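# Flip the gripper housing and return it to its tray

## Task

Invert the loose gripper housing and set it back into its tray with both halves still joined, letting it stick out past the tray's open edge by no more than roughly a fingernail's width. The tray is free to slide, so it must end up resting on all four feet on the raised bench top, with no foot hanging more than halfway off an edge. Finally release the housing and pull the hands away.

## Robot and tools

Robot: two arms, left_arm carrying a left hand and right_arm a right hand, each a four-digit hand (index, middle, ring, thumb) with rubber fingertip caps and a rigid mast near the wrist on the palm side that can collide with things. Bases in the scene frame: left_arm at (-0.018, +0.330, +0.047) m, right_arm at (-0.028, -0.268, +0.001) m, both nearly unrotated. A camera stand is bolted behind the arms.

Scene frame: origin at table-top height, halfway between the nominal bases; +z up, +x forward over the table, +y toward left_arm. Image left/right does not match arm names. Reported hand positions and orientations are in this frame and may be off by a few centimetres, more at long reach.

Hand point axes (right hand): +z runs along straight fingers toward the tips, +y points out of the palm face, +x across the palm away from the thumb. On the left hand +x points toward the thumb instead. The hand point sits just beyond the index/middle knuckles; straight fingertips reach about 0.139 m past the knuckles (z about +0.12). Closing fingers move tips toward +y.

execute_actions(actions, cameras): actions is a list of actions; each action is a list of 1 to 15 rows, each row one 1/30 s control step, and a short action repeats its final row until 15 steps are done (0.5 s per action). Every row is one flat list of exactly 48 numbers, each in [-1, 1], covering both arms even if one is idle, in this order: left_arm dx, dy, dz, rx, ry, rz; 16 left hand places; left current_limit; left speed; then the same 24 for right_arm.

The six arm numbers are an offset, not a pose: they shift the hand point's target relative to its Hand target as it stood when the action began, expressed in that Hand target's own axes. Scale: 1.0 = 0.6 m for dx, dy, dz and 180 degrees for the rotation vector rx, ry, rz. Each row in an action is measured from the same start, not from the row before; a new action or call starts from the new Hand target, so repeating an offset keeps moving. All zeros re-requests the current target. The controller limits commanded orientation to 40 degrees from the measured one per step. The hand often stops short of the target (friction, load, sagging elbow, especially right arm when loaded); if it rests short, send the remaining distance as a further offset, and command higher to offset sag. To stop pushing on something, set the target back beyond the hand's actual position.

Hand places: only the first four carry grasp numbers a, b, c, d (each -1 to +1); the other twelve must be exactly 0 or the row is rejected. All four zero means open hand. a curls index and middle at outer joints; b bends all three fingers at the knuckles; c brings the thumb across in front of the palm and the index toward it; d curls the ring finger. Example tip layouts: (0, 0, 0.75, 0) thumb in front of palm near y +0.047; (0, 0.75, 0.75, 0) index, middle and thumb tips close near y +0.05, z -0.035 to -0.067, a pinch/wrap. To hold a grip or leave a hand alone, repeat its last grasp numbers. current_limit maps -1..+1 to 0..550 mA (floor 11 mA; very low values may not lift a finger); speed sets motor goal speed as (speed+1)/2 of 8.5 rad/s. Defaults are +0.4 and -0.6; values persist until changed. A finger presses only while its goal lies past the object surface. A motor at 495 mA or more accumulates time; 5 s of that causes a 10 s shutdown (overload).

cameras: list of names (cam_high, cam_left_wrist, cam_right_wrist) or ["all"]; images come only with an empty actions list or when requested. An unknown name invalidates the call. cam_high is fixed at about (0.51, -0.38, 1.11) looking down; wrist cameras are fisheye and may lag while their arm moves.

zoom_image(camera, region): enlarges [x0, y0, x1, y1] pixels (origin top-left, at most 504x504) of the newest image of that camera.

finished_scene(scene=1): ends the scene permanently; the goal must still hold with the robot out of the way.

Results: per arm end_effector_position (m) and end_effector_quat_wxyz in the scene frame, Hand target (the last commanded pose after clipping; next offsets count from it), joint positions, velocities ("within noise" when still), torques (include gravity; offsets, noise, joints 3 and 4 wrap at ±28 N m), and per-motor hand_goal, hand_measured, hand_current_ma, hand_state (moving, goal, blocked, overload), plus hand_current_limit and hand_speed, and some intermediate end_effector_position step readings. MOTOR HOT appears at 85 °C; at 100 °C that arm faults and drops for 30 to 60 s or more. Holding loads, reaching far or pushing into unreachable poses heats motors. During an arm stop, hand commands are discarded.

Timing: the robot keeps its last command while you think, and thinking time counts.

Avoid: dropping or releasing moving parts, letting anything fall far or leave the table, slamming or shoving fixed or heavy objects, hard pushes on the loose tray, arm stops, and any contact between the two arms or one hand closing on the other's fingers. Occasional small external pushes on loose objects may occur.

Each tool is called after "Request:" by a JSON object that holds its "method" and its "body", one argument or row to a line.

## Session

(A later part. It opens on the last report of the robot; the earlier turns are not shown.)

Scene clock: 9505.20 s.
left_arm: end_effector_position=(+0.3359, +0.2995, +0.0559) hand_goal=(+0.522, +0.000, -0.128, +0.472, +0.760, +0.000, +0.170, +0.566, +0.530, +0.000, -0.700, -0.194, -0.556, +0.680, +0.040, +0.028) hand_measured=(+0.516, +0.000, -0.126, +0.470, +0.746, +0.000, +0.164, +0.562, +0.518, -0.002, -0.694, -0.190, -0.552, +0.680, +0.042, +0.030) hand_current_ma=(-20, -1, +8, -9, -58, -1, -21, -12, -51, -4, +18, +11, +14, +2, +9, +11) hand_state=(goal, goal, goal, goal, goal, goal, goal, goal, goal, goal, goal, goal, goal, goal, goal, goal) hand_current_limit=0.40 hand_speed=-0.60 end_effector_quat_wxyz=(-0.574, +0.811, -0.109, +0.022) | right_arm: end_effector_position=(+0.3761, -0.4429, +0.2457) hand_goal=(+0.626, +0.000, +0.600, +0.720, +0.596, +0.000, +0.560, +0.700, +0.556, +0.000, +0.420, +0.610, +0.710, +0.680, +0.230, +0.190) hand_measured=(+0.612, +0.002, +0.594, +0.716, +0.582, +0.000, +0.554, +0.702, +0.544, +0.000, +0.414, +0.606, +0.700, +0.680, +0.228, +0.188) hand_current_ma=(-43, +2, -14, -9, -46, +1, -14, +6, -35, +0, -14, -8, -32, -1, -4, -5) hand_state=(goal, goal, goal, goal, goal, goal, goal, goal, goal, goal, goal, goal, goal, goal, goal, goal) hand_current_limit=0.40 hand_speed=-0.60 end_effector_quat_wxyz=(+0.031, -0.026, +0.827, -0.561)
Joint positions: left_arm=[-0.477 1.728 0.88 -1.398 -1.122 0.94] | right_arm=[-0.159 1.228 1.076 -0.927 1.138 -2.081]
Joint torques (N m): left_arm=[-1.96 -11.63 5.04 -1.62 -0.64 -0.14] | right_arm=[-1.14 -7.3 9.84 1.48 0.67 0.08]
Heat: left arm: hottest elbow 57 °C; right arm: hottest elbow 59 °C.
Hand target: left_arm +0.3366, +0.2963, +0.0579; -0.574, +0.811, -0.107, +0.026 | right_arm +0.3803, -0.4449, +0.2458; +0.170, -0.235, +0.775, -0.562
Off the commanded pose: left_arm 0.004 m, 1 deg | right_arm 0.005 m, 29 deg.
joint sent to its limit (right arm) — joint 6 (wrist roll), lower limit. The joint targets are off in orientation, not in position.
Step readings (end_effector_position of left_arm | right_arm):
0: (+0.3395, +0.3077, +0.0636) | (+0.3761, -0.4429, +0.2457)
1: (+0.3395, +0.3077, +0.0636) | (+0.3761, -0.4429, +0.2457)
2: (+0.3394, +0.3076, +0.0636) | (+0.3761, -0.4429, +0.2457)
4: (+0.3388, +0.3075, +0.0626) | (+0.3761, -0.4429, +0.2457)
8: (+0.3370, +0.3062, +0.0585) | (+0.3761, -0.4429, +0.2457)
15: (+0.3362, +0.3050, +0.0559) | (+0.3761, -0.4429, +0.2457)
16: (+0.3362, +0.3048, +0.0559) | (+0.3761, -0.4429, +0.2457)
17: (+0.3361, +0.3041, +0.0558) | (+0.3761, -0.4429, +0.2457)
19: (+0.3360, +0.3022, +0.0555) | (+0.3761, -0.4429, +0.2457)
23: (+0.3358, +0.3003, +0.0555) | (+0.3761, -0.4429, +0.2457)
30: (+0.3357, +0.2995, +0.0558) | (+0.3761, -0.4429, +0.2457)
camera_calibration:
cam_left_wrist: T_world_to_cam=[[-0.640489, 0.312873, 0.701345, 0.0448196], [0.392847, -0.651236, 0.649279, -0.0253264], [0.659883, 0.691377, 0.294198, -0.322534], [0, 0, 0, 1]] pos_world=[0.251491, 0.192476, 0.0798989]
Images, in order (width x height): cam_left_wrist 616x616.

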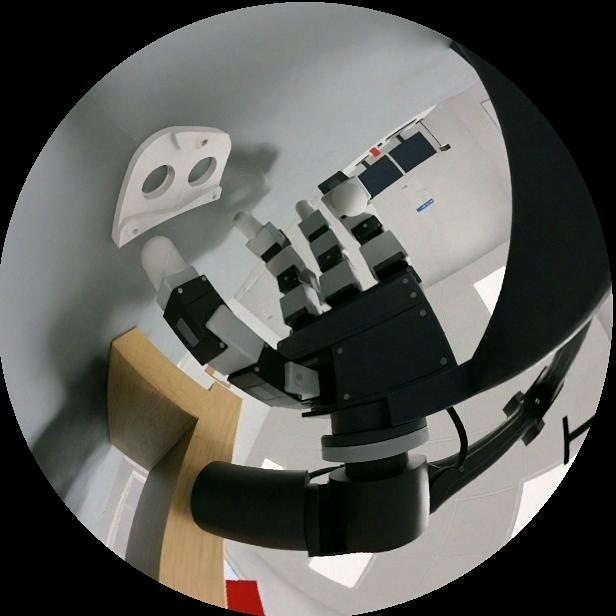

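Request:
{"method": "execute_actions", "body": {
  "actions": [
    [[-0.0195,0.0029,-0.0033,0,0,0,0.25,0.05,0.76,0.8,0,0,0,0,0,0,0,0,0,0,0,0,0.4,-0.6,0,0,0,0,0,0,0,0.1,0,0.1,0,0,0,0,0,0,0,0,0,0,0,0,0.4,-0.6]],
    [[-0.0195,0.0029,-0.0033,0,0,0,0.25,0.05,0.76,0.8,0,0,0,0,0,0,0,0,0,0,0,0,0.4,-0.6,0,0,0,0,0,0,0,0.1,0,0.1,0,0,0,0,0,0,0,0,0,0,0,0,0.4,-0.6]]
  ],
  "cameras": ["cam_left_wrist"]
}}

Request:
{"method": "zoom_image", "body": {
  "camera": "cam_left_wrist",
  "region": [90, 110, 290, 330]
}}

Scene clock: 9510.37 s.
left_arm: end_effector_position=(+0.3128, +0.2986, +0.0525) hand_goal=(+0.522, +0.000, -0.128, +0.472, +0.760, +0.000, +0.170, +0.566, +0.530, +0.000, -0.700, -0.194, -0.556, +0.680, +0.040, +0.028) hand_measured=(+0.516, +0.000, -0.126, +0.470, +0.746, +0.000, +0.164, +0.562, +0.518, -0.002, -0.694, -0.190, -0.552, +0.680, +0.040, +0.028) hand_current_ma=(-20, -1, +8, -9, -58, -1, -21, -12, -51, -4, +18, +11, +13, +2, +1, +3) hand_state=(goal, goal, goal, goal, goal, goal, goal, goal, goal, goal, goal, goal, goal, goal, goal, goal) hand_current_limit=0.40 hand_speed=-0.60 end_effector_quat_wxyz=(-0.575, +0.810, -0.112, +0.019) | right_arm: end_effector_position=(+0.3761, -0.4429, +0.2457) hand_goal=(+0.626, +0.000, +0.600, +0.720, +0.596, +0.000, +0.560, +0.700, +0.556, +0.000, +0.420, +0.610, +0.710, +0.680, +0.230, +0.190) hand_measured=(+0.612, +0.002, +0.594, +0.716, +0.582, +0.000, +0.554, +0.702, +0.544, +0.000, +0.414, +0.606, +0.700, +0.680, +0.228, +0.188) hand_current_ma=(-43, +2, -14, -9, -46, +1, -14, +6, -35, +0, -14, -8, -32, -1, -4, -5) hand_state=(goal, goal, goal, goal, goal, goal, goal, goal, goal, goal, goal, goal, goal, goal, goal, goal) hand_current_limit=0.40 hand_speed=-0.60 end_effector_quat_wxyz=(+0.031, -0.026, +0.827, -0.561)
Joint positions: left_arm=[-0.51 1.712 0.83 -1.422 -1.1 0.884] | right_arm=[-0.159 1.228 1.076 -0.927 1.138 -2.081]
Joint torques (N m): left_arm=[-1.79 -11.63 4.23 -1.55 -0.61 -0.21] | right_arm=[-1.08 -7.59 9.72 1.54 0.67 0.08]
Heat: left arm: hottest elbow 57 °C; right arm: hottest elbow 59 °C.
Hand target: left_arm +0.3126, +0.2962, +0.0579; -0.574, +0.811, -0.107, +0.026 | right_arm +0.3803, -0.4449, +0.2458; +0.170, -0.235, +0.775, -0.562
Off the commanded pose: left_arm 0.006 m, 1 deg | right_arm 0.005 m, 29 deg.
joint sent to its limit (right arm) — joint 6 (wrist roll), lower limit. The joint targets are off in orientation, not in position.
Step readings (end_effector_position of left_arm | right_arm):
0: (+0.3359, +0.2995, +0.0559) | (+0.3761, -0.4429, +0.2457)
1: (+0.3359, +0.2993, +0.0559) | (+0.3761, -0.4429, +0.2457)
2: (+0.3354, +0.2990, +0.0556) | (+0.3761, -0.4429, +0.2457)
4: (+0.3333, +0.2987, +0.0548) | (+0.3761, -0.4429, +0.2457)
8: (+0.3263, +0.2989, +0.0524) | (+0.3761, -0.4429, +0.2457)
15: (+0.3254, +0.2984, +0.0527) | (+0.3761, -0.4429, +0.2457)
16: (+0.3253, +0.2984, +0.0527) | (+0.3761, -0.4429, +0.2457)
17: (+0.3247, +0.2982, +0.0526) | (+0.3761, -0.4429, +0.2457)
19: (+0.3215, +0.2980, +0.0524) | (+0.3761, -0.4429, +0.2457)
23: (+0.3138, +0.2994, +0.0523) | (+0.3761, -0.4429, +0.2457)
30: (+0.3127, +0.2988, +0.0525) | (+0.3761, -0.4429, +0.2457)
camera_calibration:
cam_left_wrist: T_world_to_cam=[[-0.635203, 0.310915, 0.707, 0.0313403], [0.397108, -0.653655, 0.644237, -0.0149269], [0.662437, 0.689976, 0.291736, -0.305922], [0, 0, 0, 1]] pos_world=[0.228489, 0.191578, 0.0767075]
Images, in order (width x height): cam_left_wrist 616x616.

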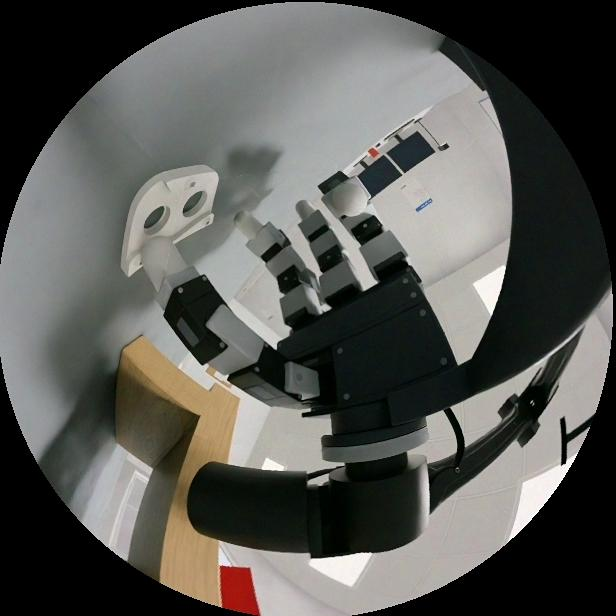

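Scaled by 2.291 from the camera's 616x616 image, which has a finer 880x880 frame.

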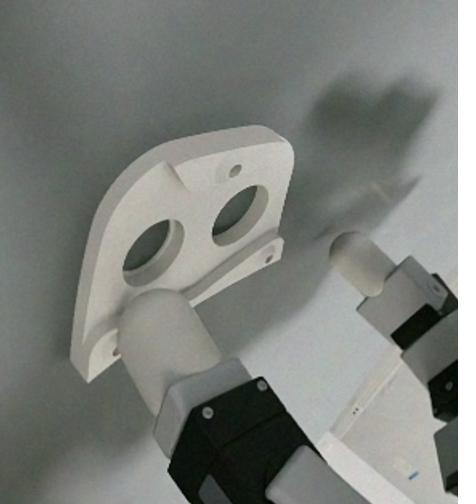

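Request:
{"method": "execute_actions", "body": {
  "actions": [
    [[0.0013,0.0156,0.0056,0,0,0,0.25,0.05,0.76,0.8,0,0,0,0,0,0,0,0,0,0,0,0,0.4,-0.6,0,0,0,0,0,0,0,0.1,0,0.1,0,0,0,0,0,0,0,0,0,0,0,0,0.4,-0.6]]
  ],
  "cameras": ["cam_left_wrist"]
}}

Request:
{"method": "zoom_image", "body": {
  "camera": "cam_left_wrist",
  "region": [90, 110, 290, 330]
}}

Scene clock: 9534.80 s.
left_arm: end_effector_position=(+0.3126, +0.2988, +0.0513) hand_goal=(+0.522, +0.000, -0.128, +0.472, +0.760, +0.000, +0.170, +0.566, +0.530, +0.000, -0.700, -0.194, -0.556, +0.680, +0.040, +0.028) hand_measured=(+0.516, +0.000, -0.126, +0.470, +0.746, +0.000, +0.164, +0.562, +0.518, -0.002, -0.694, -0.190, -0.552, +0.680, +0.040, +0.028) hand_current_ma=(-20, -1, +8, -9, -58, -1, -21, -12, -51, -4, +18, +11, +13, +2, +1, +3) hand_state=(goal, goal, goal, goal, goal, goal, goal, goal, goal, goal, goal, goal, goal, goal, goal, goal) hand_current_limit=0.40 hand_speed=-0.60 end_effector_quat_wxyz=(-0.575, +0.811, -0.110, +0.021) | right_arm: end_effector_position=(+0.3761, -0.4429, +0.2457) hand_goal=(+0.626, +0.000, +0.600, +0.720, +0.596, +0.000, +0.560, +0.700, +0.556, +0.000, +0.420, +0.610, +0.710, +0.680, +0.230, +0.190) hand_measured=(+0.612, +0.002, +0.594, +0.716, +0.582, +0.000, +0.554, +0.702, +0.544, +0.000, +0.414, +0.606, +0.700, +0.680, +0.228, +0.188) hand_current_ma=(-43, +2, -14, -9, -46, +1, -14, +6, -35, +0, -14, -8, -32, -1, -4, -5) hand_state=(goal, goal, goal, goal, goal, goal, goal, goal, goal, goal, goal, goal, goal, goal, goal, goal) hand_current_limit=0.40 hand_speed=-0.60 end_effector_quat_wxyz=(+0.031, -0.026, +0.827, -0.561)
Joint positions: left_arm=[-0.51 1.712 0.827 -1.414 -1.1 0.883] | right_arm=[-0.159 1.228 1.076 -0.927 1.138 -2.081]
Joint torques (N m): left_arm=[-1.38 -9.93 4.08 -0.87 -0.63 -0.14] | right_arm=[-0.67 -7.47 9.88 1.61 0.64 0.06]
Heat: left arm: hottest elbow 55 °C; right arm: hottest elbow 59 °C.
Hand target: left_arm +0.3126, +0.2962, +0.0479; -0.574, +0.811, -0.107, +0.026 | right_arm +0.3803, -0.4449, +0.2458; +0.170, -0.235, +0.775, -0.562
Off the commanded pose: left_arm 0.004 m, 1 deg | right_arm 0.005 m, 29 deg.
joint sent to its limit (right arm) — joint 6 (wrist roll), lower limit. The joint targets are off in orientation, not in position.
Step readings (end_effector_position of left_arm | right_arm):
0: (+0.3129, +0.2986, +0.0525) | (+0.3761, -0.4429, +0.2457)
1: (+0.3129, +0.2986, +0.0525) | (+0.3761, -0.4429, +0.2457)
2: (+0.3129, +0.2986, +0.0525) | (+0.3761, -0.4429, +0.2457)
4: (+0.3127, +0.2987, +0.0525) | (+0.3761, -0.4429, +0.2457)
8: (+0.3123, +0.2989, +0.0517) | (+0.3761, -0.4429, +0.2457)
15: (+0.3125, +0.2988, +0.0514) | (+0.3761, -0.4429, +0.2457)
camera_calibration:
cam_left_wrist: T_world_to_cam=[[-0.638778, 0.311883, 0.703343, 0.0329173], [0.394479, -0.652095, 0.647425, -0.0137766], [0.660567, 0.691015, 0.293513, -0.305387], [0, 0, 0, 1]] pos_world=[0.22819, 0.191777, 0.0754021]
Images, in order (width x height): cam_left_wrist 616x616.

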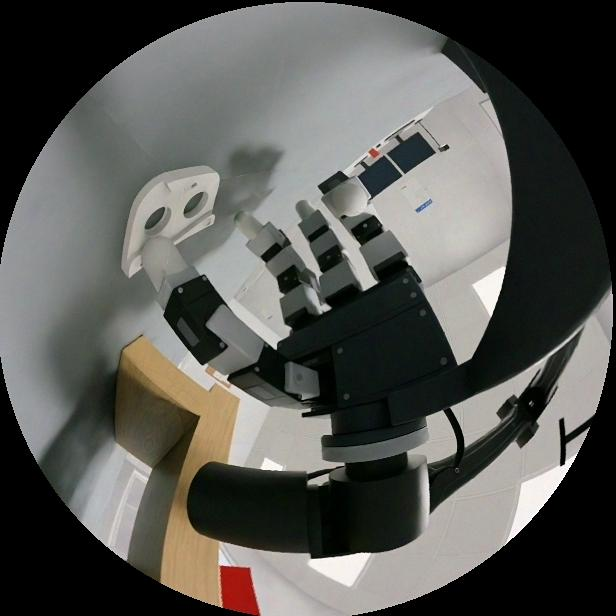

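Scaled by 2.291 from the camera's 616x616 image, which has a finer 880x880 frame.

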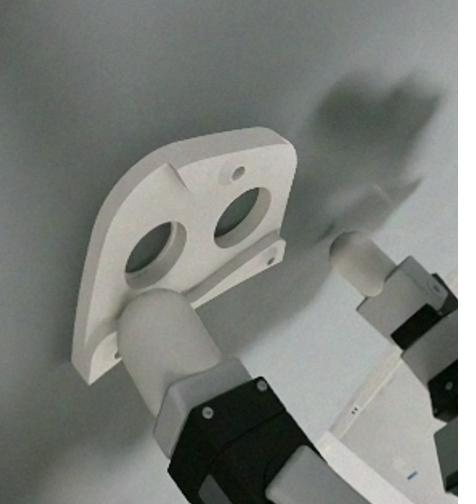

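Request:
{"method": "execute_actions", "body": {
  "actions": [
    [[0.0011,0.0125,0.0045,0,0,0,0.25,0.05,0.76,0.8,0,0,0,0,0,0,0,0,0,0,0,0,0.4,-0.6,0,0,0,0,0,0,0,0.1,0,0.1,0,0,0,0,0,0,0,0,0,0,0,0,0.4,-0.6]],
    [[0,0,0,0,0,0,0.25,0.05,0.76,0.8,0,0,0,0,0,0,0,0,0,0,0,0,0.4,-0.6,0,0,0,0,0,0,0,0.1,0,0.1,0,0,0,0,0,0,0,0,0,0,0,0,0.4,-0.6]]
  ],
  "cameras": ["cam_left_wrist"]
}}

Request:
{"method": "zoom_image", "body": {
  "camera": "cam_left_wrist",
  "region": [90, 110, 290, 330]
}}

Scene clock: 9540.93 s.
left_arm: end_effector_position=(+0.3152, +0.2974, +0.0495) hand_goal=(+0.522, +0.000, -0.128, +0.472, +0.760, +0.000, +0.170, +0.566, +0.530, +0.000, -0.700, -0.194, -0.556, +0.680, +0.040, +0.028) hand_measured=(+0.516, +0.000, -0.126, +0.470, +0.746, +0.000, +0.164, +0.562, +0.518, -0.002, -0.694, -0.190, -0.566, +0.678, +0.038, +0.026) hand_current_ma=(-20, -1, +8, -9, -58, -1, -21, -12, -51, -4, +18, +11, -39, -4, -6, -9) hand_state=(goal, goal, goal, goal, goal, goal, goal, goal, goal, goal, goal, goal, goal, goal, goal, goal) hand_current_limit=0.40 hand_speed=-0.60 end_effector_quat_wxyz=(-0.573, +0.813, -0.105, +0.028) | right_arm: end_effector_position=(+0.3761, -0.4429, +0.2457) hand_goal=(+0.626, +0.000, +0.600, +0.720, +0.596, +0.000, +0.560, +0.700, +0.556, +0.000, +0.420, +0.610, +0.710, +0.680, +0.230, +0.190) hand_measured=(+0.612, +0.002, +0.594, +0.716, +0.582, +0.000, +0.554, +0.702, +0.544, +0.000, +0.414, +0.606, +0.700, +0.680, +0.228, +0.188) hand_current_ma=(-43, +2, -14, -9, -46, +1, -14, +6, -35, +0, -14, -8, -32, -1, -4, -5) hand_state=(goal, goal, goal, goal, goal, goal, goal, goal, goal, goal, goal, goal, goal, goal, goal, goal) hand_current_limit=0.40 hand_speed=-0.60 end_effector_quat_wxyz=(+0.031, -0.026, +0.827, -0.561)
Joint positions: left_arm=[-0.51 1.713 0.825 -1.397 -1.1 0.879] | right_arm=[-0.159 1.228 1.076 -0.927 1.138 -2.081]
Joint torques (N m): left_arm=[-1.79 -8.29 3.88 -0.55 -0.64 -0.09] | right_arm=[-0.79 -7.47 9.83 1.52 0.68 0.06]
Heat: left arm: hottest elbow 55 °C; right arm: hottest elbow 59 °C.
Hand target: left_arm +0.3127, +0.2962, +0.0399; -0.574, +0.811, -0.107, +0.026 | right_arm +0.3803, -0.4449, +0.2458; +0.170, -0.235, +0.775, -0.562
Off the commanded pose: left_arm 0.010 m, 0 deg | right_arm 0.005 m, 29 deg.
joint sent to its limit (right arm) — joint 6 (wrist roll), lower limit. The joint targets are off in orientation, not in position.
Step readings (end_effector_position of left_arm | right_arm):
0: (+0.3126, +0.2988, +0.0513) | (+0.3761, -0.4429, +0.2457)
1: (+0.3126, +0.2987, +0.0513) | (+0.3761, -0.4429, +0.2457)
2: (+0.3130, +0.2985, +0.0511) | (+0.3761, -0.4429, +0.2457)
4: (+0.3137, +0.2981, +0.0503) | (+0.3761, -0.4429, +0.2457)
8: (+0.3148, +0.2977, +0.0497) | (+0.3761, -0.4429, +0.2457)
15: (+0.3152, +0.2975, +0.0495) | (+0.3761, -0.4429, +0.2457)
16: (+0.3152, +0.2975, +0.0495) | (+0.3761, -0.4429, +0.2457)
17: (+0.3152, +0.2975, +0.0495) | (+0.3761, -0.4429, +0.2457)
19: (+0.3152, +0.2975, +0.0495) | (+0.3761, -0.4429, +0.2457)
23: (+0.3152, +0.2974, +0.0495) | (+0.3761, -0.4429, +0.2457)
30: (+0.3152, +0.2974, +0.0495) | (+0.3761, -0.4429, +0.2457)
camera_calibration:
cam_left_wrist: T_world_to_cam=[[-0.650386, 0.316662, 0.690452, 0.0392367], [0.384556, -0.646611, 0.658796, -0.0135294], [0.655069, 0.693989, 0.298773, -0.305116], [0, 0, 0, 1]] pos_world=[0.230593, 0.190574, 0.0729823]
Images, in order (width x height): cam_left_wrist 616x616.

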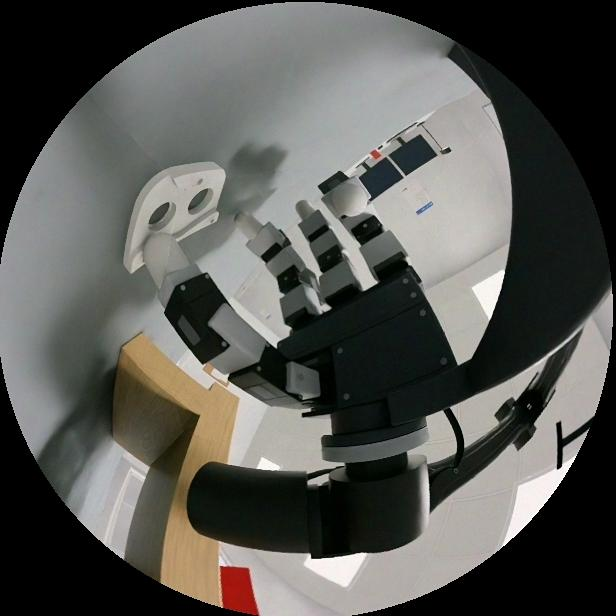

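Scaled by 2.291 from the camera's 616x616 image, which has a finer 880x880 frame.

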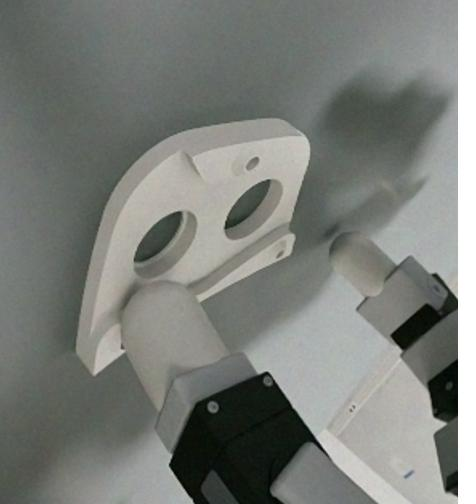

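Request:
{"method": "execute_actions", "body": {
  "actions": [
    [[-0.0011,-0.0281,-0.0101,0,0,0,0.25,0.05,0.76,0.8,0,0,0,0,0,0,0,0,0,0,0,0,0.4,-0.6,0,0,0,0,0,0,0,0.1,0,0.1,0,0,0,0,0,0,0,0,0,0,0,0,0.4,-0.6]],
    [[0.0423,-0.0062,0.0072,0,0,0,0.25,0.05,0.76,0.8,0,0,0,0,0,0,0,0,0,0,0,0,0.4,-0.6,0,0,0,0,0,0,0,0.1,0,0.1,0,0,0,0,0,0,0,0,0,0,0,0,0.4,-0.6]],
    [[0.0013,0.025,0.009,0,0,0,0.25,0.05,0.76,0.8,0,0,0,0,0,0,0,0,0,0,0,0,0.4,-0.6,0,0,0,0,0,0,0,0.1,0,0.1,0,0,0,0,0,0,0,0,0,0,0,0,0.4,-0.6]]
  ],
  "cameras": ["cam_left_wrist"]
}}

Request:
{"method": "zoom_image", "body": {
  "camera": "cam_left_wrist",
  "region": [90, 110, 290, 330]
}}

Scene clock: 9552.23 s.
left_arm: end_effector_position=(+0.3327, +0.2972, +0.0508) hand_goal=(+0.522, +0.000, -0.128, +0.472, +0.760, +0.000, +0.170, +0.566, +0.530, +0.000, -0.700, -0.194, -0.556, +0.680, +0.040, +0.028) hand_measured=(+0.516, +0.000, -0.126, +0.470, +0.746, +0.000, +0.164, +0.562, +0.518, -0.002, -0.694, -0.190, -0.558, +0.678, +0.038, +0.026) hand_current_ma=(-26, -1, +7, -9, -58, -1, -21, -11, -50, -4, +18, +11, -3, -4, -6, -8) hand_state=(goal, goal, goal, goal, goal, goal, goal, goal, goal, goal, goal, goal, goal, goal, goal, goal) hand_current_limit=0.40 hand_speed=-0.60 end_effector_quat_wxyz=(-0.574, +0.811, -0.103, +0.030) | right_arm: end_effector_position=(+0.3761, -0.4429, +0.2457) hand_goal=(+0.626, +0.000, +0.600, +0.720, +0.596, +0.000, +0.560, +0.700, +0.556, +0.000, +0.420, +0.610, +0.710, +0.680, +0.230, +0.190) hand_measured=(+0.612, +0.002, +0.594, +0.716, +0.582, +0.000, +0.554, +0.702, +0.544, +0.000, +0.414, +0.606, +0.700, +0.680, +0.228, +0.188) hand_current_ma=(-43, +2, -14, -9, -46, +1, -14, +6, -35, +0, -14, -8, -32, -1, -4, -5) hand_state=(goal, goal, goal, goal, goal, goal, goal, goal, goal, goal, goal, goal, goal, goal, goal, goal) hand_current_limit=0.40 hand_speed=-0.60 end_effector_quat_wxyz=(+0.031, -0.026, +0.827, -0.561)
Joint positions: left_arm=[-0.489 1.734 0.865 -1.387 -1.119 0.908] | right_arm=[-0.159 1.228 1.076 -0.927 1.138 -2.081]
Joint torques (N m): left_arm=[-0.44 -8.76 5.65 -0.17 -0.87 0.22] | right_arm=[-0.97 -7.41 9.74 1.57 0.66 0.08]
Heat: left arm: hottest elbow 55 °C; right arm: hottest elbow 59 °C.
Hand target: left_arm +0.3389, +0.2961, +0.0419; -0.574, +0.811, -0.107, +0.026 | right_arm +0.3803, -0.4449, +0.2458; +0.170, -0.235, +0.775, -0.562
Off the commanded pose: left_arm 0.011 m, 1 deg | right_arm 0.005 m, 29 deg.
joint sent to its limit (right arm) — joint 6 (wrist roll), lower limit. The joint targets are off in orientation, not in position.
Step readings (end_effector_position of left_arm | right_arm):
0: (+0.3152, +0.2974, +0.0495) | (+0.3761, -0.4429, +0.2457)
1: (+0.3152, +0.2974, +0.0495) | (+0.3761, -0.4429, +0.2457)
2: (+0.3152, +0.2975, +0.0495) | (+0.3761, -0.4429, +0.2457)
4: (+0.3142, +0.2980, +0.0500) | (+0.3761, -0.4429, +0.2457)
8: (+0.3121, +0.2991, +0.0509) | (+0.3761, -0.4429, +0.2457)
15: (+0.3110, +0.2997, +0.0514) | (+0.3761, -0.4429, +0.2457)
16: (+0.3110, +0.2997, +0.0514) | (+0.3761, -0.4429, +0.2457)
17: (+0.3112, +0.2998, +0.0516) | (+0.3761, -0.4429, +0.2457)
19: (+0.3138, +0.3000, +0.0529) | (+0.3761, -0.4429, +0.2457)
23: (+0.3243, +0.2995, +0.0575) | (+0.3761, -0.4429, +0.2457)
30: (+0.3297, +0.2989, +0.0592) | (+0.3761, -0.4429, +0.2457)
31: (+0.3296, +0.2989, +0.0589) | (+0.3761, -0.4429, +0.2457)
32: (+0.3301, +0.2986, +0.0582) | (+0.3761, -0.4429, +0.2457)
34: (+0.3316, +0.2978, +0.0548) | (+0.3761, -0.4429, +0.2457)
38: (+0.3325, +0.2973, +0.0509) | (+0.3761, -0.4429, +0.2457)
45: (+0.3327, +0.2972, +0.0508) | (+0.3761, -0.4429, +0.2457)
camera_calibration:
cam_left_wrist: T_world_to_cam=[[-0.654282, 0.314786, 0.687623, 0.0518417], [0.379798, -0.649498, 0.658715, -0.0188021], [0.653964, 0.692144, 0.3054, -0.316129], [0, 0, 0, 1]] pos_world=[0.247797, 0.190276, 0.0732834]
Images, in order (width x height): cam_left_wrist 616x616.

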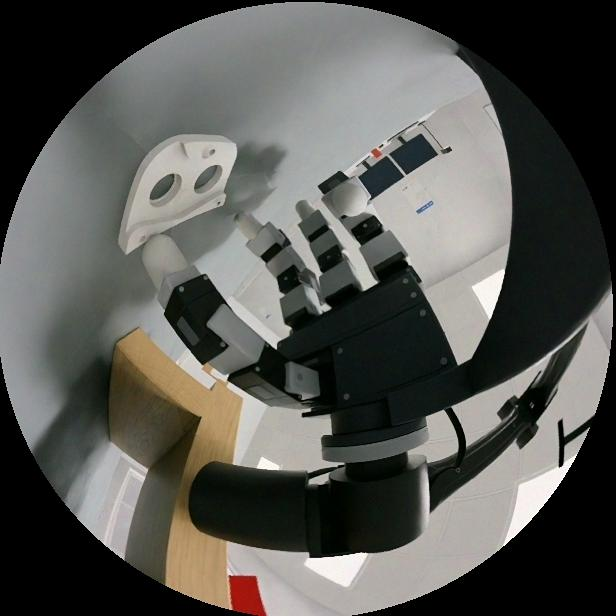

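Scaled by 2.291 from the camera's 616x616 image, which has a finer 880x880 frame.

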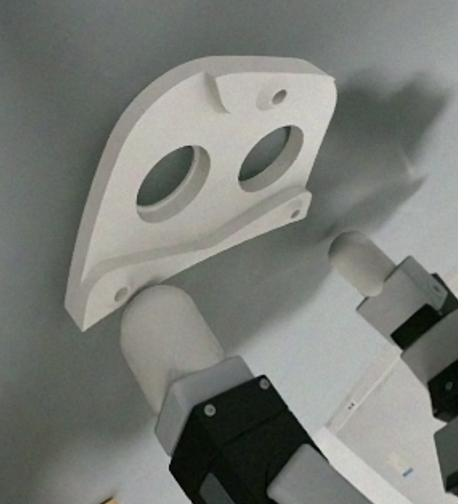

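Request:
{"method": "execute_actions", "body": {
  "actions": [
    [[0.0091,0.0131,0.0078,0,0,0,0.25,0.05,0.76,0.8,0,0,0,0,0,0,0,0,0,0,0,0,0.4,-0.6,0,0,0,0,0,0,0,0.1,0,0.1,0,0,0,0,0,0,0,0,0,0,0,0,0.4,-0.6]],
    [[0,0,0,0,0,0,0.25,0.05,0.76,0.8,0,0,0,0,0,0,0,0,0,0,0,0,0.4,-0.6,0,0,0,0,0,0,0,0.1,0,0.1,0,0,0,0,0,0,0,0,0,0,0,0,0.4,-0.6]]
  ],
  "cameras": ["cam_left_wrist"]
}}

Request:
{"method": "zoom_image", "body": {
  "camera": "cam_left_wrist",
  "region": [90, 110, 290, 330]
}}

Scene clock: 9557.77 s.
left_arm: end_effector_position=(+0.3352, +0.2972, +0.0490) hand_goal=(+0.522, +0.000, -0.128, +0.472, +0.760, +0.000, +0.170, +0.566, +0.530, +0.000, -0.700, -0.194, -0.556, +0.680, +0.040, +0.028) hand_measured=(+0.516, +0.000, -0.126, +0.470, +0.746, +0.000, +0.164, +0.562, +0.518, -0.002, -0.694, -0.190, -0.554, +0.678, +0.038, +0.026) hand_current_ma=(-26, -1, +7, -9, -58, -1, -21, -11, -50, -4, +18, +11, +4, -4, -6, -8) hand_state=(goal, goal, goal, goal, goal, goal, goal, goal, goal, goal, goal, goal, goal, goal, goal, goal) hand_current_limit=0.40 hand_speed=-0.60 end_effector_quat_wxyz=(-0.573, +0.812, -0.102, +0.036) | right_arm: end_effector_position=(+0.3761, -0.4429, +0.2457) hand_goal=(+0.626, +0.000, +0.600, +0.720, +0.596, +0.000, +0.560, +0.700, +0.556, +0.000, +0.420, +0.610, +0.710, +0.680, +0.230, +0.190) hand_measured=(+0.612, +0.002, +0.594, +0.716, +0.582, +0.000, +0.554, +0.702, +0.544, +0.000, +0.414, +0.606, +0.700, +0.680, +0.228, +0.188) hand_current_ma=(-43, +2, -14, -9, -46, +1, -14, +6, -35, +0, -14, -8, -32, -1, -4, -5) hand_state=(goal, goal, goal, goal, goal, goal, goal, goal, goal, goal, goal, goal, goal, goal, goal, goal) hand_current_limit=0.40 hand_speed=-0.60 end_effector_quat_wxyz=(+0.031, -0.026, +0.827, -0.561)
Joint positions: left_arm=[-0.487 1.734 0.862 -1.364 -1.124 0.916] | right_arm=[-0.159 1.228 1.076 -0.927 1.138 -2.081]
Joint torques (N m): left_arm=[-0.56 -6.71 6.35 0.34 -0.78 0.3] | right_arm=[-1.14 -7.53 9.84 1.42 0.66 0.09]
Heat: left arm: hottest elbow 55 °C; right arm: hottest elbow 59 °C.
Hand target: left_arm +0.3439, +0.2969, +0.0325; -0.574, +0.811, -0.107, +0.026 | right_arm +0.3803, -0.4449, +0.2458; +0.170, -0.235, +0.775, -0.562
Off the commanded pose: left_arm 0.019 m, 1 deg | right_arm 0.005 m, 29 deg.
joint sent to its limit (right arm) — joint 6 (wrist roll), lower limit. The joint targets are off in orientation, not in position.
Step readings (end_effector_position of left_arm | right_arm):
0: (+0.3327, +0.2972, +0.0508) | (+0.3761, -0.4429, +0.2457)
1: (+0.3328, +0.2973, +0.0507) | (+0.3761, -0.4429, +0.2457)
2: (+0.3332, +0.2972, +0.0506) | (+0.3761, -0.4429, +0.2457)
4: (+0.3340, +0.2975, +0.0500) | (+0.3761, -0.4429, +0.2457)
8: (+0.3350, +0.2973, +0.0495) | (+0.3761, -0.4429, +0.2457)
15: (+0.3351, +0.2972, +0.0490) | (+0.3761, -0.4429, +0.2457)
16: (+0.3351, +0.2972, +0.0490) | (+0.3761, -0.4429, +0.2457)
17: (+0.3351, +0.2972, +0.0490) | (+0.3761, -0.4429, +0.2457)
19: (+0.3352, +0.2972, +0.0490) | (+0.3761, -0.4429, +0.2457)
23: (+0.3351, +0.2972, +0.0490) | (+0.3761, -0.4429, +0.2457)
30: (+0.3351, +0.2972, +0.0490) | (+0.3761, -0.4429, +0.2457)
camera_calibration:
cam_left_wrist: T_world_to_cam=[[-0.660931, 0.319717, 0.678934, 0.0559222], [0.370069, -0.648197, 0.665499, -0.0161084], [0.652854, 0.691101, 0.310097, -0.316737], [0, 0, 0, 1]] pos_world=[0.249705, 0.190576, 0.0709716]
Images, in order (width x height): cam_left_wrist 616x616.

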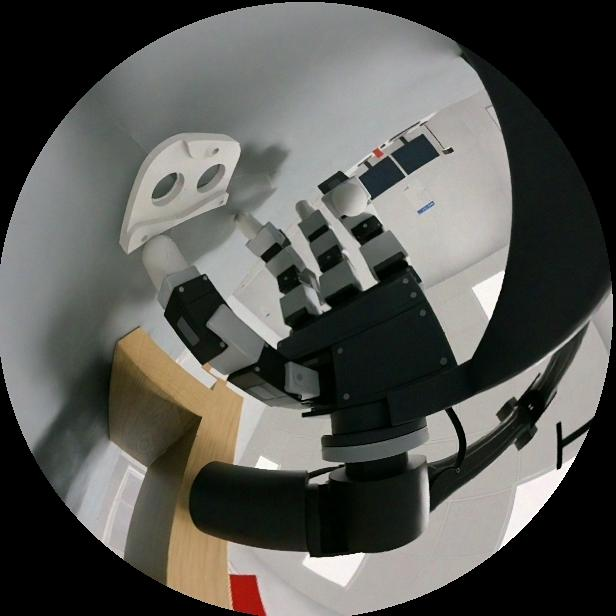

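Scaled by 2.291 from the camera's 616x616 image, which has a finer 880x880 frame.

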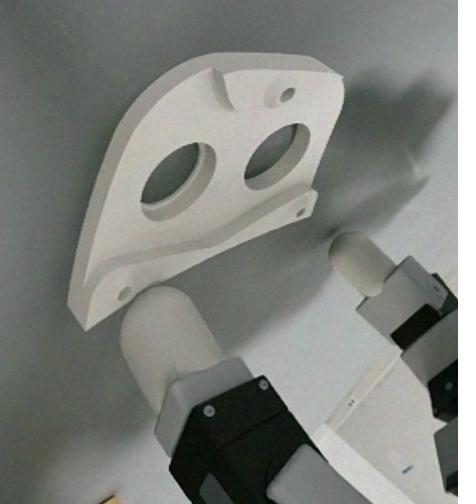

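Request:
{"method": "execute_actions", "body": {
  "actions": [
    [[-0.0012,-0.025,-0.009,0,0,0,0.25,0.05,0.76,0.8,0,0,0,0,0,0,0,0,0,0,0,0,0.4,-0.6,0,0,0,0,0,0,0,0.1,0,0.1,0,0,0,0,0,0,0,0,0,0,0,0,0.4,-0.6]],
    [[0.0274,-0.0171,-0.0004,0,0,0,0.25,0.05,0.76,0.8,0,0,0,0,0,0,0,0,0,0,0,0,0.4,-0.6,0,0,0,0,0,0,0,0.1,0,0.1,0,0,0,0,0,0,0,0,0,0,0,0,0.4,-0.6]],
    [[0.0019,0.0375,0.0135,0,0,0,0.25,0.05,0.76,0.8,0,0,0,0,0,0,0,0,0,0,0,0,0.4,-0.6,0,0,0,0,0,0,0,0.1,0,0.1,0,0,0,0,0,0,0,0,0,0,0,0,0.4,-0.6]]
  ],
  "cameras": ["cam_left_wrist"]
}}

Request:
{"method": "zoom_image", "body": {
  "camera": "cam_left_wrist",
  "region": [90, 110, 290, 330]
}}

Scene clock: 9586.37 s.
left_arm: end_effector_position=(+0.3396, +0.3040, +0.0534) hand_goal=(+0.522, +0.000, -0.128, +0.472, +0.760, +0.000, +0.170, +0.566, +0.530, +0.000, -0.700, -0.194, -0.556, +0.680, +0.040, +0.028) hand_measured=(+0.514, +0.000, -0.126, +0.470, +0.746, +0.000, +0.164, +0.562, +0.518, -0.002, -0.694, -0.190, -0.552, +0.680, +0.038, +0.026) hand_current_ma=(-27, -1, +7, -9, -58, -1, -21, -11, -48, -4, +18, +11, +10, -3, -6, -7) hand_state=(goal, goal, goal, goal, goal, goal, goal, goal, goal, goal, goal, goal, goal, goal, goal, goal) hand_current_limit=0.40 hand_speed=-0.60 end_effector_quat_wxyz=(-0.577, +0.809, -0.109, +0.024) | right_arm: end_effector_position=(+0.3761, -0.4429, +0.2457) hand_goal=(+0.626, +0.000, +0.600, +0.720, +0.596, +0.000, +0.560, +0.700, +0.556, +0.000, +0.420, +0.610, +0.710, +0.680, +0.230, +0.190) hand_measured=(+0.612, +0.002, +0.594, +0.716, +0.582, +0.000, +0.554, +0.702, +0.544, +0.000, +0.414, +0.606, +0.700, +0.680, +0.228, +0.188) hand_current_ma=(-43, +2, -14, -9, -46, +1, -14, +6, -35, +0, -14, -8, -32, -1, -4, -5) hand_state=(goal, goal, goal, goal, goal, goal, goal, goal, goal, goal, goal, goal, goal, goal, goal, goal) hand_current_limit=0.40 hand_speed=-0.60 end_effector_quat_wxyz=(+0.031, -0.026, +0.827, -0.561)
Joint positions: left_arm=[-0.464 1.735 0.879 -1.374 -1.137 0.958] | right_arm=[-0.159 1.228 1.076 -0.927 1.138 -2.081]
Joint torques (N m): left_arm=[-0.62 -5.3 8.1 1.22 -0.77 0.24] | right_arm=[-0.97 -7.71 9.74 1.51 0.67 0.07]
Heat: left arm: hottest elbow 55 °C; right arm: hottest elbow 59 °C.
Hand target: left_arm +0.3611, +0.2967, +0.0329; -0.574, +0.811, -0.107, +0.026 | right_arm +0.3803, -0.4449, +0.2458; +0.170, -0.235, +0.775, -0.562
Off the commanded pose: left_arm 0.031 m, 1 deg | right_arm 0.005 m, 29 deg.
joint sent to its limit (right arm) — joint 6 (wrist roll), lower limit. The joint targets are off in orientation, not in position.
Step readings (end_effector_position of left_arm | right_arm):
0: (+0.3352, +0.2972, +0.0490) | (+0.3761, -0.4429, +0.2457)
1: (+0.3352, +0.2972, +0.0490) | (+0.3761, -0.4429, +0.2457)
2: (+0.3352, +0.2972, +0.0490) | (+0.3761, -0.4429, +0.2457)
4: (+0.3345, +0.2975, +0.0494) | (+0.3761, -0.4429, +0.2457)
8: (+0.3333, +0.2980, +0.0497) | (+0.3761, -0.4429, +0.2457)
15: (+0.3330, +0.2981, +0.0497) | (+0.3761, -0.4429, +0.2457)
16: (+0.3330, +0.2983, +0.0497) | (+0.3761, -0.4429, +0.2457)
17: (+0.3331, +0.2985, +0.0501) | (+0.3761, -0.4429, +0.2457)
19: (+0.3336, +0.3000, +0.0515) | (+0.3761, -0.4429, +0.2457)
23: (+0.3368, +0.3038, +0.0542) | (+0.3761, -0.4429, +0.2457)
30: (+0.3371, +0.3052, +0.0551) | (+0.3761, -0.4429, +0.2457)
31: (+0.3371, +0.3052, +0.0551) | (+0.3761, -0.4429, +0.2457)
32: (+0.3372, +0.3052, +0.0550) | (+0.3761, -0.4429, +0.2457)
34: (+0.3385, +0.3045, +0.0542) | (+0.3761, -0.4429, +0.2457)
38: (+0.3395, +0.3040, +0.0538) | (+0.3761, -0.4429, +0.2457)
45: (+0.3397, +0.3040, +0.0535) | (+0.3761, -0.4429, +0.2457)
camera_calibration:
cam_left_wrist: T_world_to_cam=[[-0.641874, 0.309849, 0.701421, 0.0489529], [0.389248, -0.656451, 0.646187, -0.0192162], [0.660669, 0.687798, 0.300751, -0.326931], [0, 0, 0, 1]] pos_world=[0.254895, 0.19708, 0.0764054]
Images, in order (width x height): cam_left_wrist 616x616.

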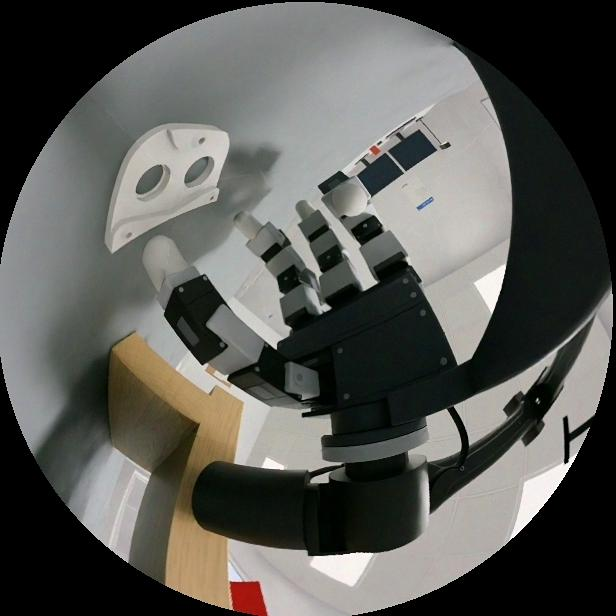

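Scaled by 2.291 from the camera's 616x616 image, which has a finer 880x880 frame.

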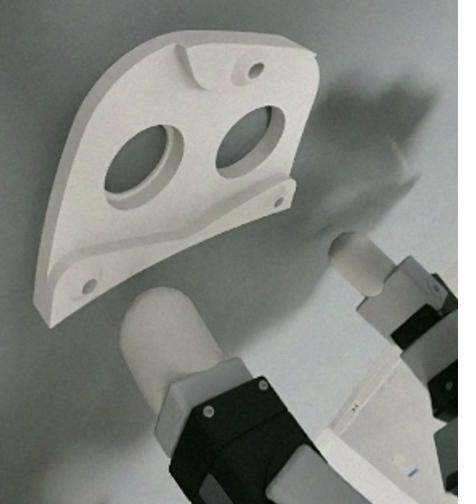

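Request:
{"method": "execute_actions", "body": {
  "actions": [
    [[-0.0351,-0.0317,-0.02,0,0,0,0.25,0.05,0.76,0.8,0,0,0,0,0,0,0,0,0,0,0,0,0.4,-0.6,0,0,0,0,0,0,0,0.1,0,0.1,0,0,0,0,0,0,0,0,0,0,0,0,0.4,-0.6]],
    [[-0.05,-0.06,0.02,0,0,0,0.25,0.05,0.5,0.8,0,0,0,0,0,0,0,0,0,0,0,0,0.4,-0.6,0,0,0,0,0,0,0,0.1,0,0.1,0,0,0,0,0,0,0,0,0,0,0,0,0.4,-0.6]]
  ],
  "cameras": ["cam_high"]
}}

Request:
{"method": "zoom_image", "body": {
  "camera": "cam_high",
  "region": [260, 140, 380, 260]
}}

Scene clock: 9595.00 s.
left_arm: end_effector_position=(+0.3220, +0.3216, +0.0870) hand_goal=(+0.612, +0.000, +0.016, +0.472, +0.760, +0.000, +0.170, +0.488, +0.466, +0.000, -0.700, -0.194, -0.114, +0.680, +0.106, +0.068) hand_measured=(+0.594, +0.000, +0.012, +0.470, +0.746, +0.000, +0.164, +0.490, +0.462, -0.002, -0.694, -0.190, -0.124, +0.680, +0.104, +0.066) hand_current_ma=(-75, -1, -16, -9, -58, -1, -21, +9, -10, -4, +18, +11, -35, -3, -12, -9) hand_state=(goal, goal, goal, goal, goal, goal, goal, goal, goal, goal, goal, goal, goal, goal, goal, goal) hand_current_limit=0.40 hand_speed=-0.60 end_effector_quat_wxyz=(-0.574, +0.812, -0.101, +0.033) | right_arm: end_effector_position=(+0.3761, -0.4429, +0.2457) hand_goal=(+0.626, +0.000, +0.600, +0.720, +0.596, +0.000, +0.560, +0.700, +0.556, +0.000, +0.420, +0.610, +0.710, +0.680, +0.230, +0.190) hand_measured=(+0.612, +0.002, +0.594, +0.716, +0.582, +0.000, +0.554, +0.702, +0.544, +0.000, +0.414, +0.606, +0.700, +0.680, +0.228, +0.188) hand_current_ma=(-43, +2, -14, -9, -46, +1, -14, +6, -35, +0, -14, -8, -32, -1, -4, -5) hand_state=(goal, goal, goal, goal, goal, goal, goal, goal, goal, goal, goal, goal, goal, goal, goal, goal) hand_current_limit=0.40 hand_speed=-0.60 end_effector_quat_wxyz=(+0.031, -0.026, +0.827, -0.561)
Joint positions: left_arm=[-0.439 1.589 0.818 -1.393 -1.149 1.002] | right_arm=[-0.159 1.228 1.076 -0.927 1.138 -2.081]
Joint torques (N m): left_arm=[-1.2 -10.93 5.12 -0.84 -0.91 0.19] | right_arm=[-1.03 -7.65 9.78 1.5 0.67 0.08]
Heat: left arm: hottest elbow 55 °C; right arm: hottest elbow 59 °C.
Hand target: left_arm +0.3192, +0.3245, +0.0885; -0.574, +0.811, -0.107, +0.026 | right_arm +0.3803, -0.4449, +0.2458; +0.170, -0.235, +0.775, -0.562
Off the commanded pose: left_arm 0.004 m, 1 deg | right_arm 0.005 m, 29 deg.
joint sent to its limit (right arm) — joint 6 (wrist roll), lower limit. The joint targets are off in orientation, not in position.
Step readings (end_effector_position of left_arm | right_arm):
0: (+0.3397, +0.3039, +0.0533) | (+0.3761, -0.4429, +0.2457)
1: (+0.3395, +0.3040, +0.0533) | (+0.3761, -0.4429, +0.2457)
2: (+0.3390, +0.3041, +0.0532) | (+0.3761, -0.4429, +0.2457)
4: (+0.3370, +0.3041, +0.0534) | (+0.3761, -0.4429, +0.2457)
8: (+0.3351, +0.3028, +0.0537) | (+0.3761, -0.4429, +0.2457)
15: (+0.3349, +0.3029, +0.0538) | (+0.3761, -0.4429, +0.2457)
16: (+0.3350, +0.3028, +0.0540) | (+0.3761, -0.4429, +0.2457)
17: (+0.3347, +0.3033, +0.0550) | (+0.3761, -0.4429, +0.2457)
19: (+0.3312, +0.3078, +0.0595) | (+0.3761, -0.4429, +0.2457)
23: (+0.3228, +0.3172, +0.0754) | (+0.3761, -0.4429, +0.2457)
30: (+0.3234, +0.3212, +0.0874) | (+0.3761, -0.4429, +0.2457)
Images, in order (width x height): cam_high 672x504.

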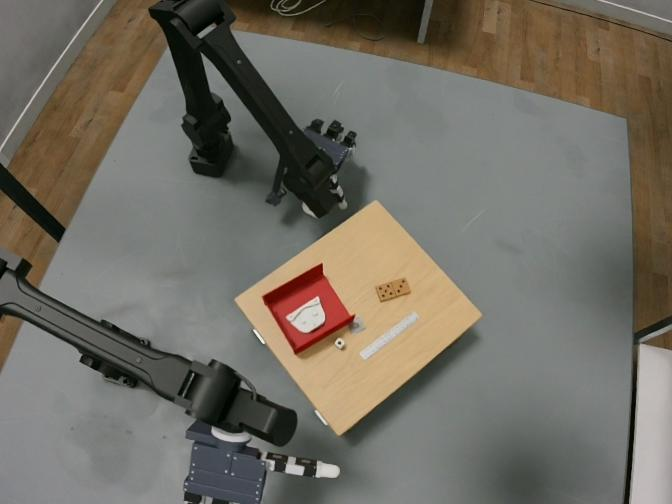

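Scaled by 4.200 from the camera's 672x504 image, which has a finer 960x720 frame.

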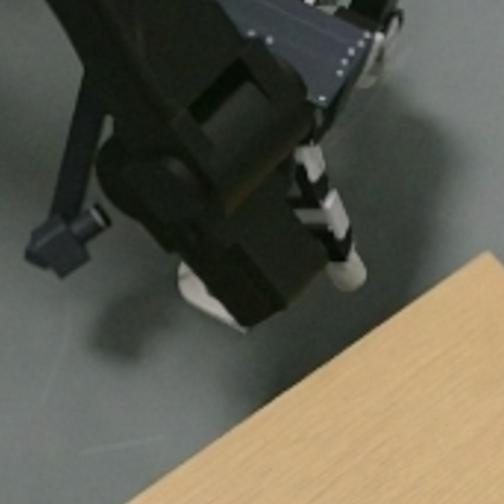

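Request:
{"method": "execute_actions", "body": {
  "actions": [
    [[0.0127,0.0142,-0.0423,0.0023,0.026,0.0094,0.25,0.05,0.6,0.8,0,0,0,0,0,0,0,0,0,0,0,0,0.4,-0.6,0,0,0,0,0,0,0,0.1,0,0.1,0,0,0,0,0,0,0,0,0,0,0,0,0.4,-0.6]],
    [[0.0127,0.0142,-0.0423,0.0023,0.026,0.0094,0.25,0.05,0.76,0.8,0,0,0,0,0,0,0,0,0,0,0,0,0.4,-0.6,0,0,0,0,0,0,0,0.1,0,0.1,0,0,0,0,0,0,0,0,0,0,0,0,0.4,-0.6]]
  ],
  "cameras": ["cam_left_wrist","cam_high"]
}}

Request:
{"method": "zoom_image", "body": {
  "camera": "cam_left_wrist",
  "region": [60, 110, 290, 330]
}}

Request:
{"method": "zoom_image", "body": {
  "camera": "cam_high",
  "region": [260, 140, 380, 260]
}}

Scene clock: 9661.10 s.
left_arm: end_effector_position=(+0.3180, +0.2711, +0.0864) hand_goal=(+0.522, +0.000, -0.128, +0.472, +0.760, +0.000, +0.170, +0.566, +0.530, +0.000, -0.700, -0.194, -0.556, +0.680, +0.040, +0.028) hand_measured=(+0.516, +0.000, -0.126, +0.470, +0.746, +0.000, +0.164, +0.562, +0.518, -0.002, -0.694, -0.190, -0.552, +0.680, +0.042, +0.030) hand_current_ma=(-20, -1, +7, -9, -58, -1, -21, -12, -52, -4, +18, +11, +11, -3, +9, +11) hand_state=(goal, goal, goal, goal, goal, goal, goal, goal, goal, goal, goal, goal, goal, goal, goal, goal) hand_current_limit=0.40 hand_speed=-0.60 end_effector_quat_wxyz=(-0.571, +0.799, -0.174, +0.073) | right_arm: end_effector_position=(+0.3761, -0.4429, +0.2457) hand_goal=(+0.626, +0.000, +0.600, +0.720, +0.596, +0.000, +0.560, +0.700, +0.556, +0.000, +0.420, +0.610, +0.710, +0.680, +0.230, +0.190) hand_measured=(+0.612, +0.002, +0.594, +0.716, +0.582, +0.000, +0.554, +0.702, +0.544, +0.000, +0.414, +0.606, +0.700, +0.680, +0.228, +0.188) hand_current_ma=(-43, +2, -14, -9, -46, +1, -14, +6, -35, +0, -14, -8, -32, -1, -4, -5) hand_state=(goal, goal, goal, goal, goal, goal, goal, goal, goal, goal, goal, goal, goal, goal, goal, goal) hand_current_limit=0.40 hand_speed=-0.60 end_effector_quat_wxyz=(+0.031, -0.026, +0.827, -0.561)
Joint positions: left_arm=[-0.587 1.589 0.818 -1.375 -1.159 1.043] | right_arm=[-0.159 1.228 1.076 -0.927 1.138 -2.081]
Joint torques (N m): left_arm=[-1.03 -10.75 5.75 -0.39 -0.97 0.23] | right_arm=[-0.62 -7.53 9.72 1.54 0.65 0.07]
Heat: left arm: hottest elbow 53 °C; right arm: hottest elbow 59 °C.
Hand target: left_arm +0.3208, +0.2689, +0.0885; -0.570, +0.799, -0.177, +0.076 | right_arm +0.3803, -0.4449, +0.2458; +0.170, -0.235, +0.775, -0.562
Off the commanded pose: left_arm 0.004 m, 0 deg | right_arm 0.005 m, 29 deg.
joint sent to its limit (right arm) — joint 6 (wrist roll), lower limit. The joint targets are off in orientation, not in position.
Step readings (end_effector_position of left_arm | right_arm):
0: (+0.3219, +0.3216, +0.0870) | (+0.3761, -0.4429, +0.2457)
1: (+0.3219, +0.3216, +0.0869) | (+0.3761, -0.4429, +0.2457)
2: (+0.3219, +0.3211, +0.0870) | (+0.3761, -0.4429, +0.2457)
4: (+0.3218, +0.3173, +0.0873) | (+0.3761, -0.4429, +0.2457)
8: (+0.3205, +0.3039, +0.0873) | (+0.3761, -0.4429, +0.2457)
15: (+0.3199, +0.2982, +0.0871) | (+0.3761, -0.4429, +0.2457)
16: (+0.3199, +0.2980, +0.0871) | (+0.3761, -0.4429, +0.2457)
17: (+0.3200, +0.2964, +0.0871) | (+0.3761, -0.4429, +0.2457)
19: (+0.3204, +0.2915, +0.0871) | (+0.3761, -0.4429, +0.2457)
23: (+0.3191, +0.2770, +0.0867) | (+0.3761, -0.4429, +0.2457)
30: (+0.3181, +0.2711, +0.0864) | (+0.3761, -0.4429, +0.2457)
camera_calibration:
cam_left_wrist: T_world_to_cam=[[-0.585151, 0.414312, 0.697097, -0.0239251], [0.27455, -0.707648, 0.651043, -0.0038127], [0.763034, 0.572346, 0.300331, -0.301121], [0, 0, 0, 1]] pos_world=[0.216813, 0.17956, 0.109597]
Images, in order (width x height): cam_high 672x504, cam_left_wrist 616x616.

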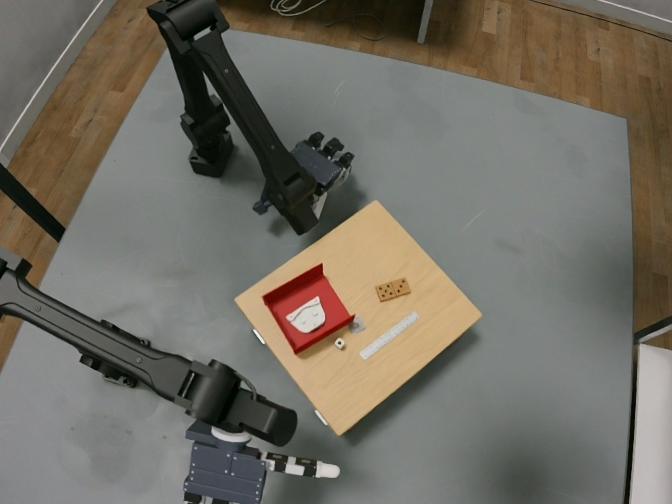

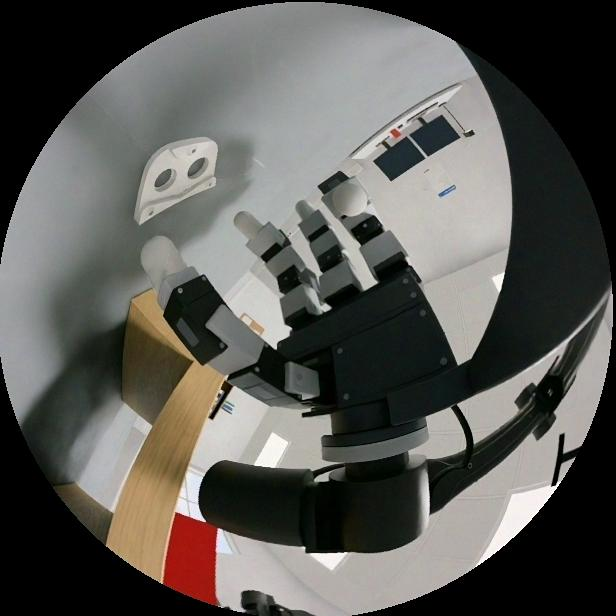

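Scaled by 2.191 from the camera's 616x616 image, which has a finer 880x880 frame.

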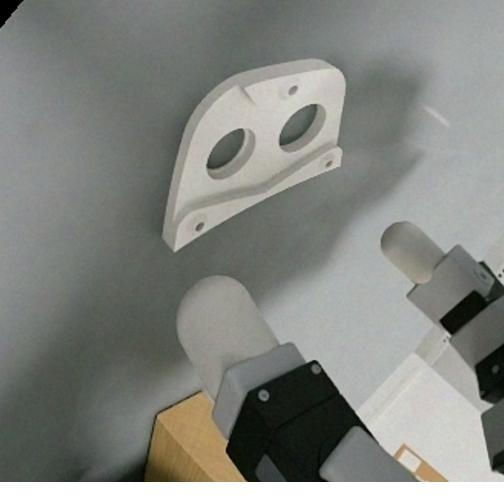

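Scaled by 4.200 from the camera's 672x504 image, which has a finer 960x720 frame.

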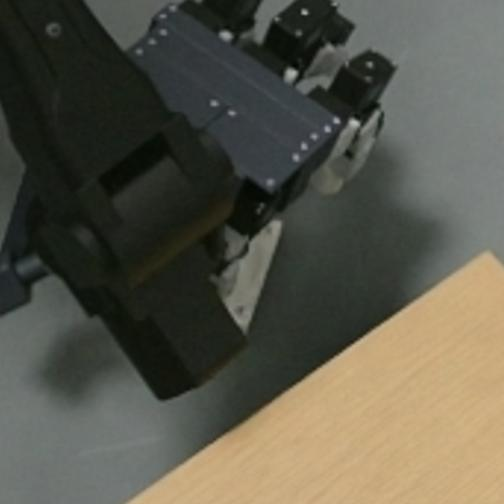

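Request:
{"method": "execute_actions", "body": {
  "actions": [
    [[0.0046,0.0531,0.0192,0,0,0,0.25,0.05,0.76,0.8,0,0,0,0,0,0,0,0,0,0,0,0,0.4,-0.6,0,0,0,0,0,0,0,0.1,0,0.1,0,0,0,0,0,0,0,0,0,0,0,0,0.4,-0.6]],
    [[0,0,0,0,0,0,0.25,0.05,0.76,0.8,0,0,0,0,0,0,0,0,0,0,0,0,0.4,-0.6,0,0,0,0,0,0,0,0.1,0,0.1,0,0,0,0,0,0,0,0,0,0,0,0,0.4,-0.6]]
  ],
  "cameras": ["cam_left_wrist"]
}}

Request:
{"method": "zoom_image", "body": {
  "camera": "cam_left_wrist",
  "region": [60, 110, 290, 330]
}}

Scene clock: 9674.97 s.
left_arm: end_effector_position=(+0.3210, +0.2692, +0.0574) hand_goal=(+0.522, +0.000, -0.128, +0.472, +0.760, +0.000, +0.170, +0.566, +0.530, +0.000, -0.700, -0.194, -0.556, +0.680, +0.040, +0.028) hand_measured=(+0.516, +0.000, -0.126, +0.470, +0.746, +0.000, +0.164, +0.562, +0.518, -0.002, -0.694, -0.190, -0.554, +0.680, +0.042, +0.030) hand_current_ma=(-20, -1, +7, -9, -58, -1, -21, -12, -51, -4, +18, +11, +10, -3, +9, +11) hand_state=(goal, goal, goal, goal, goal, goal, goal, goal, goal, goal, goal, goal, goal, goal, goal, goal) hand_current_limit=0.40 hand_speed=-0.60 end_effector_quat_wxyz=(-0.569, +0.801, -0.170, +0.080) | right_arm: end_effector_position=(+0.3761, -0.4429, +0.2457) hand_goal=(+0.626, +0.000, +0.600, +0.720, +0.596, +0.000, +0.560, +0.700, +0.556, +0.000, +0.420, +0.610, +0.710, +0.680, +0.230, +0.190) hand_measured=(+0.612, +0.002, +0.594, +0.716, +0.582, +0.000, +0.554, +0.702, +0.544, +0.000, +0.414, +0.606, +0.700, +0.680, +0.228, +0.188) hand_current_ma=(-43, +2, -14, -9, -46, +1, -14, +6, -35, +0, -14, -8, -32, -1, -4, -5) hand_state=(goal, goal, goal, goal, goal, goal, goal, goal, goal, goal, goal, goal, goal, goal, goal, goal) hand_current_limit=0.40 hand_speed=-0.60 end_effector_quat_wxyz=(+0.031, -0.026, +0.827, -0.561)
Joint positions: left_arm=[-0.587 1.652 0.796 -1.271 -1.159 1.044] | right_arm=[-0.159 1.228 1.076 -0.927 1.138 -2.081]
Joint torques (N m): left_arm=[-0.85 -9.41 4.79 -0.38 -0.95 0.25] | right_arm=[-1.08 -7.18 9.78 1.55 0.65 0.06]
Heat: left arm: hottest elbow 53 °C; right arm: hottest elbow 59 °C.
Hand target: left_arm +0.3209, +0.2688, +0.0545; -0.570, +0.799, -0.177, +0.076 | right_arm +0.3803, -0.4449, +0.2458; +0.170, -0.235, +0.775, -0.562
Off the commanded pose: left_arm 0.003 m, 1 deg | right_arm 0.005 m, 29 deg.
joint sent to its limit (right arm) — joint 6 (wrist roll), lower limit. The joint targets are off in orientation, not in position.
Step readings (end_effector_position of left_arm | right_arm):
0: (+0.3180, +0.2711, +0.0864) | (+0.3761, -0.4429, +0.2457)
1: (+0.3183, +0.2709, +0.0863) | (+0.3761, -0.4429, +0.2457)
2: (+0.3192, +0.2703, +0.0855) | (+0.3761, -0.4429, +0.2457)
4: (+0.3221, +0.2685, +0.0812) | (+0.3761, -0.4429, +0.2457)
8: (+0.3221, +0.2685, +0.0671) | (+0.3761, -0.4429, +0.2457)
15: (+0.3204, +0.2695, +0.0576) | (+0.3761, -0.4429, +0.2457)
16: (+0.3206, +0.2694, +0.0575) | (+0.3761, -0.4429, +0.2457)
17: (+0.3208, +0.2693, +0.0575) | (+0.3761, -0.4429, +0.2457)
19: (+0.3209, +0.2692, +0.0575) | (+0.3761, -0.4429, +0.2457)
23: (+0.3210, +0.2691, +0.0574) | (+0.3761, -0.4429, +0.2457)
30: (+0.3210, +0.2692, +0.0574) | (+0.3761, -0.4429, +0.2457)
camera_calibration:
cam_left_wrist: T_world_to_cam=[[-0.5949, 0.421171, 0.684623, 0.000868632], [0.264571, -0.701672, 0.661558, 0.0138354], [0.75901, 0.574693, 0.305995, -0.293227], [0, 0, 0, 1]] pos_world=[0.219418, 0.177857, 0.0799783]
Images, in order (width x height): cam_left_wrist 616x616.

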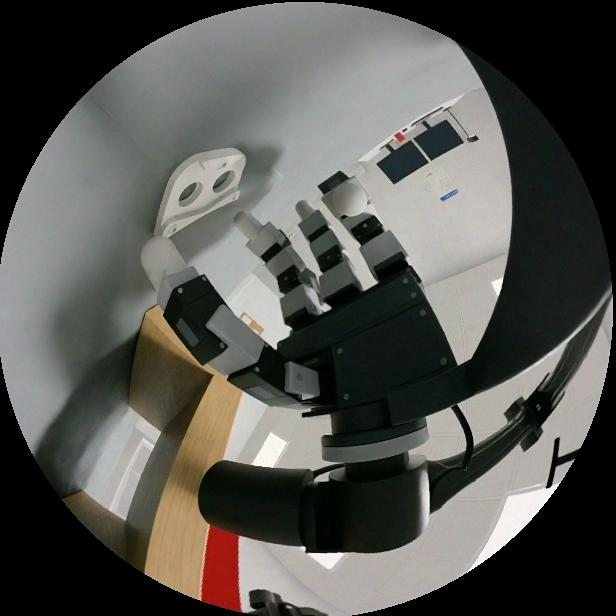

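Scaled by 2.191 from the camera's 616x616 image, which has a finer 880x880 frame.

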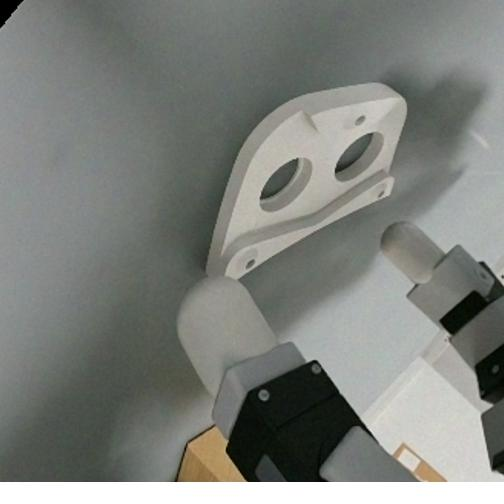

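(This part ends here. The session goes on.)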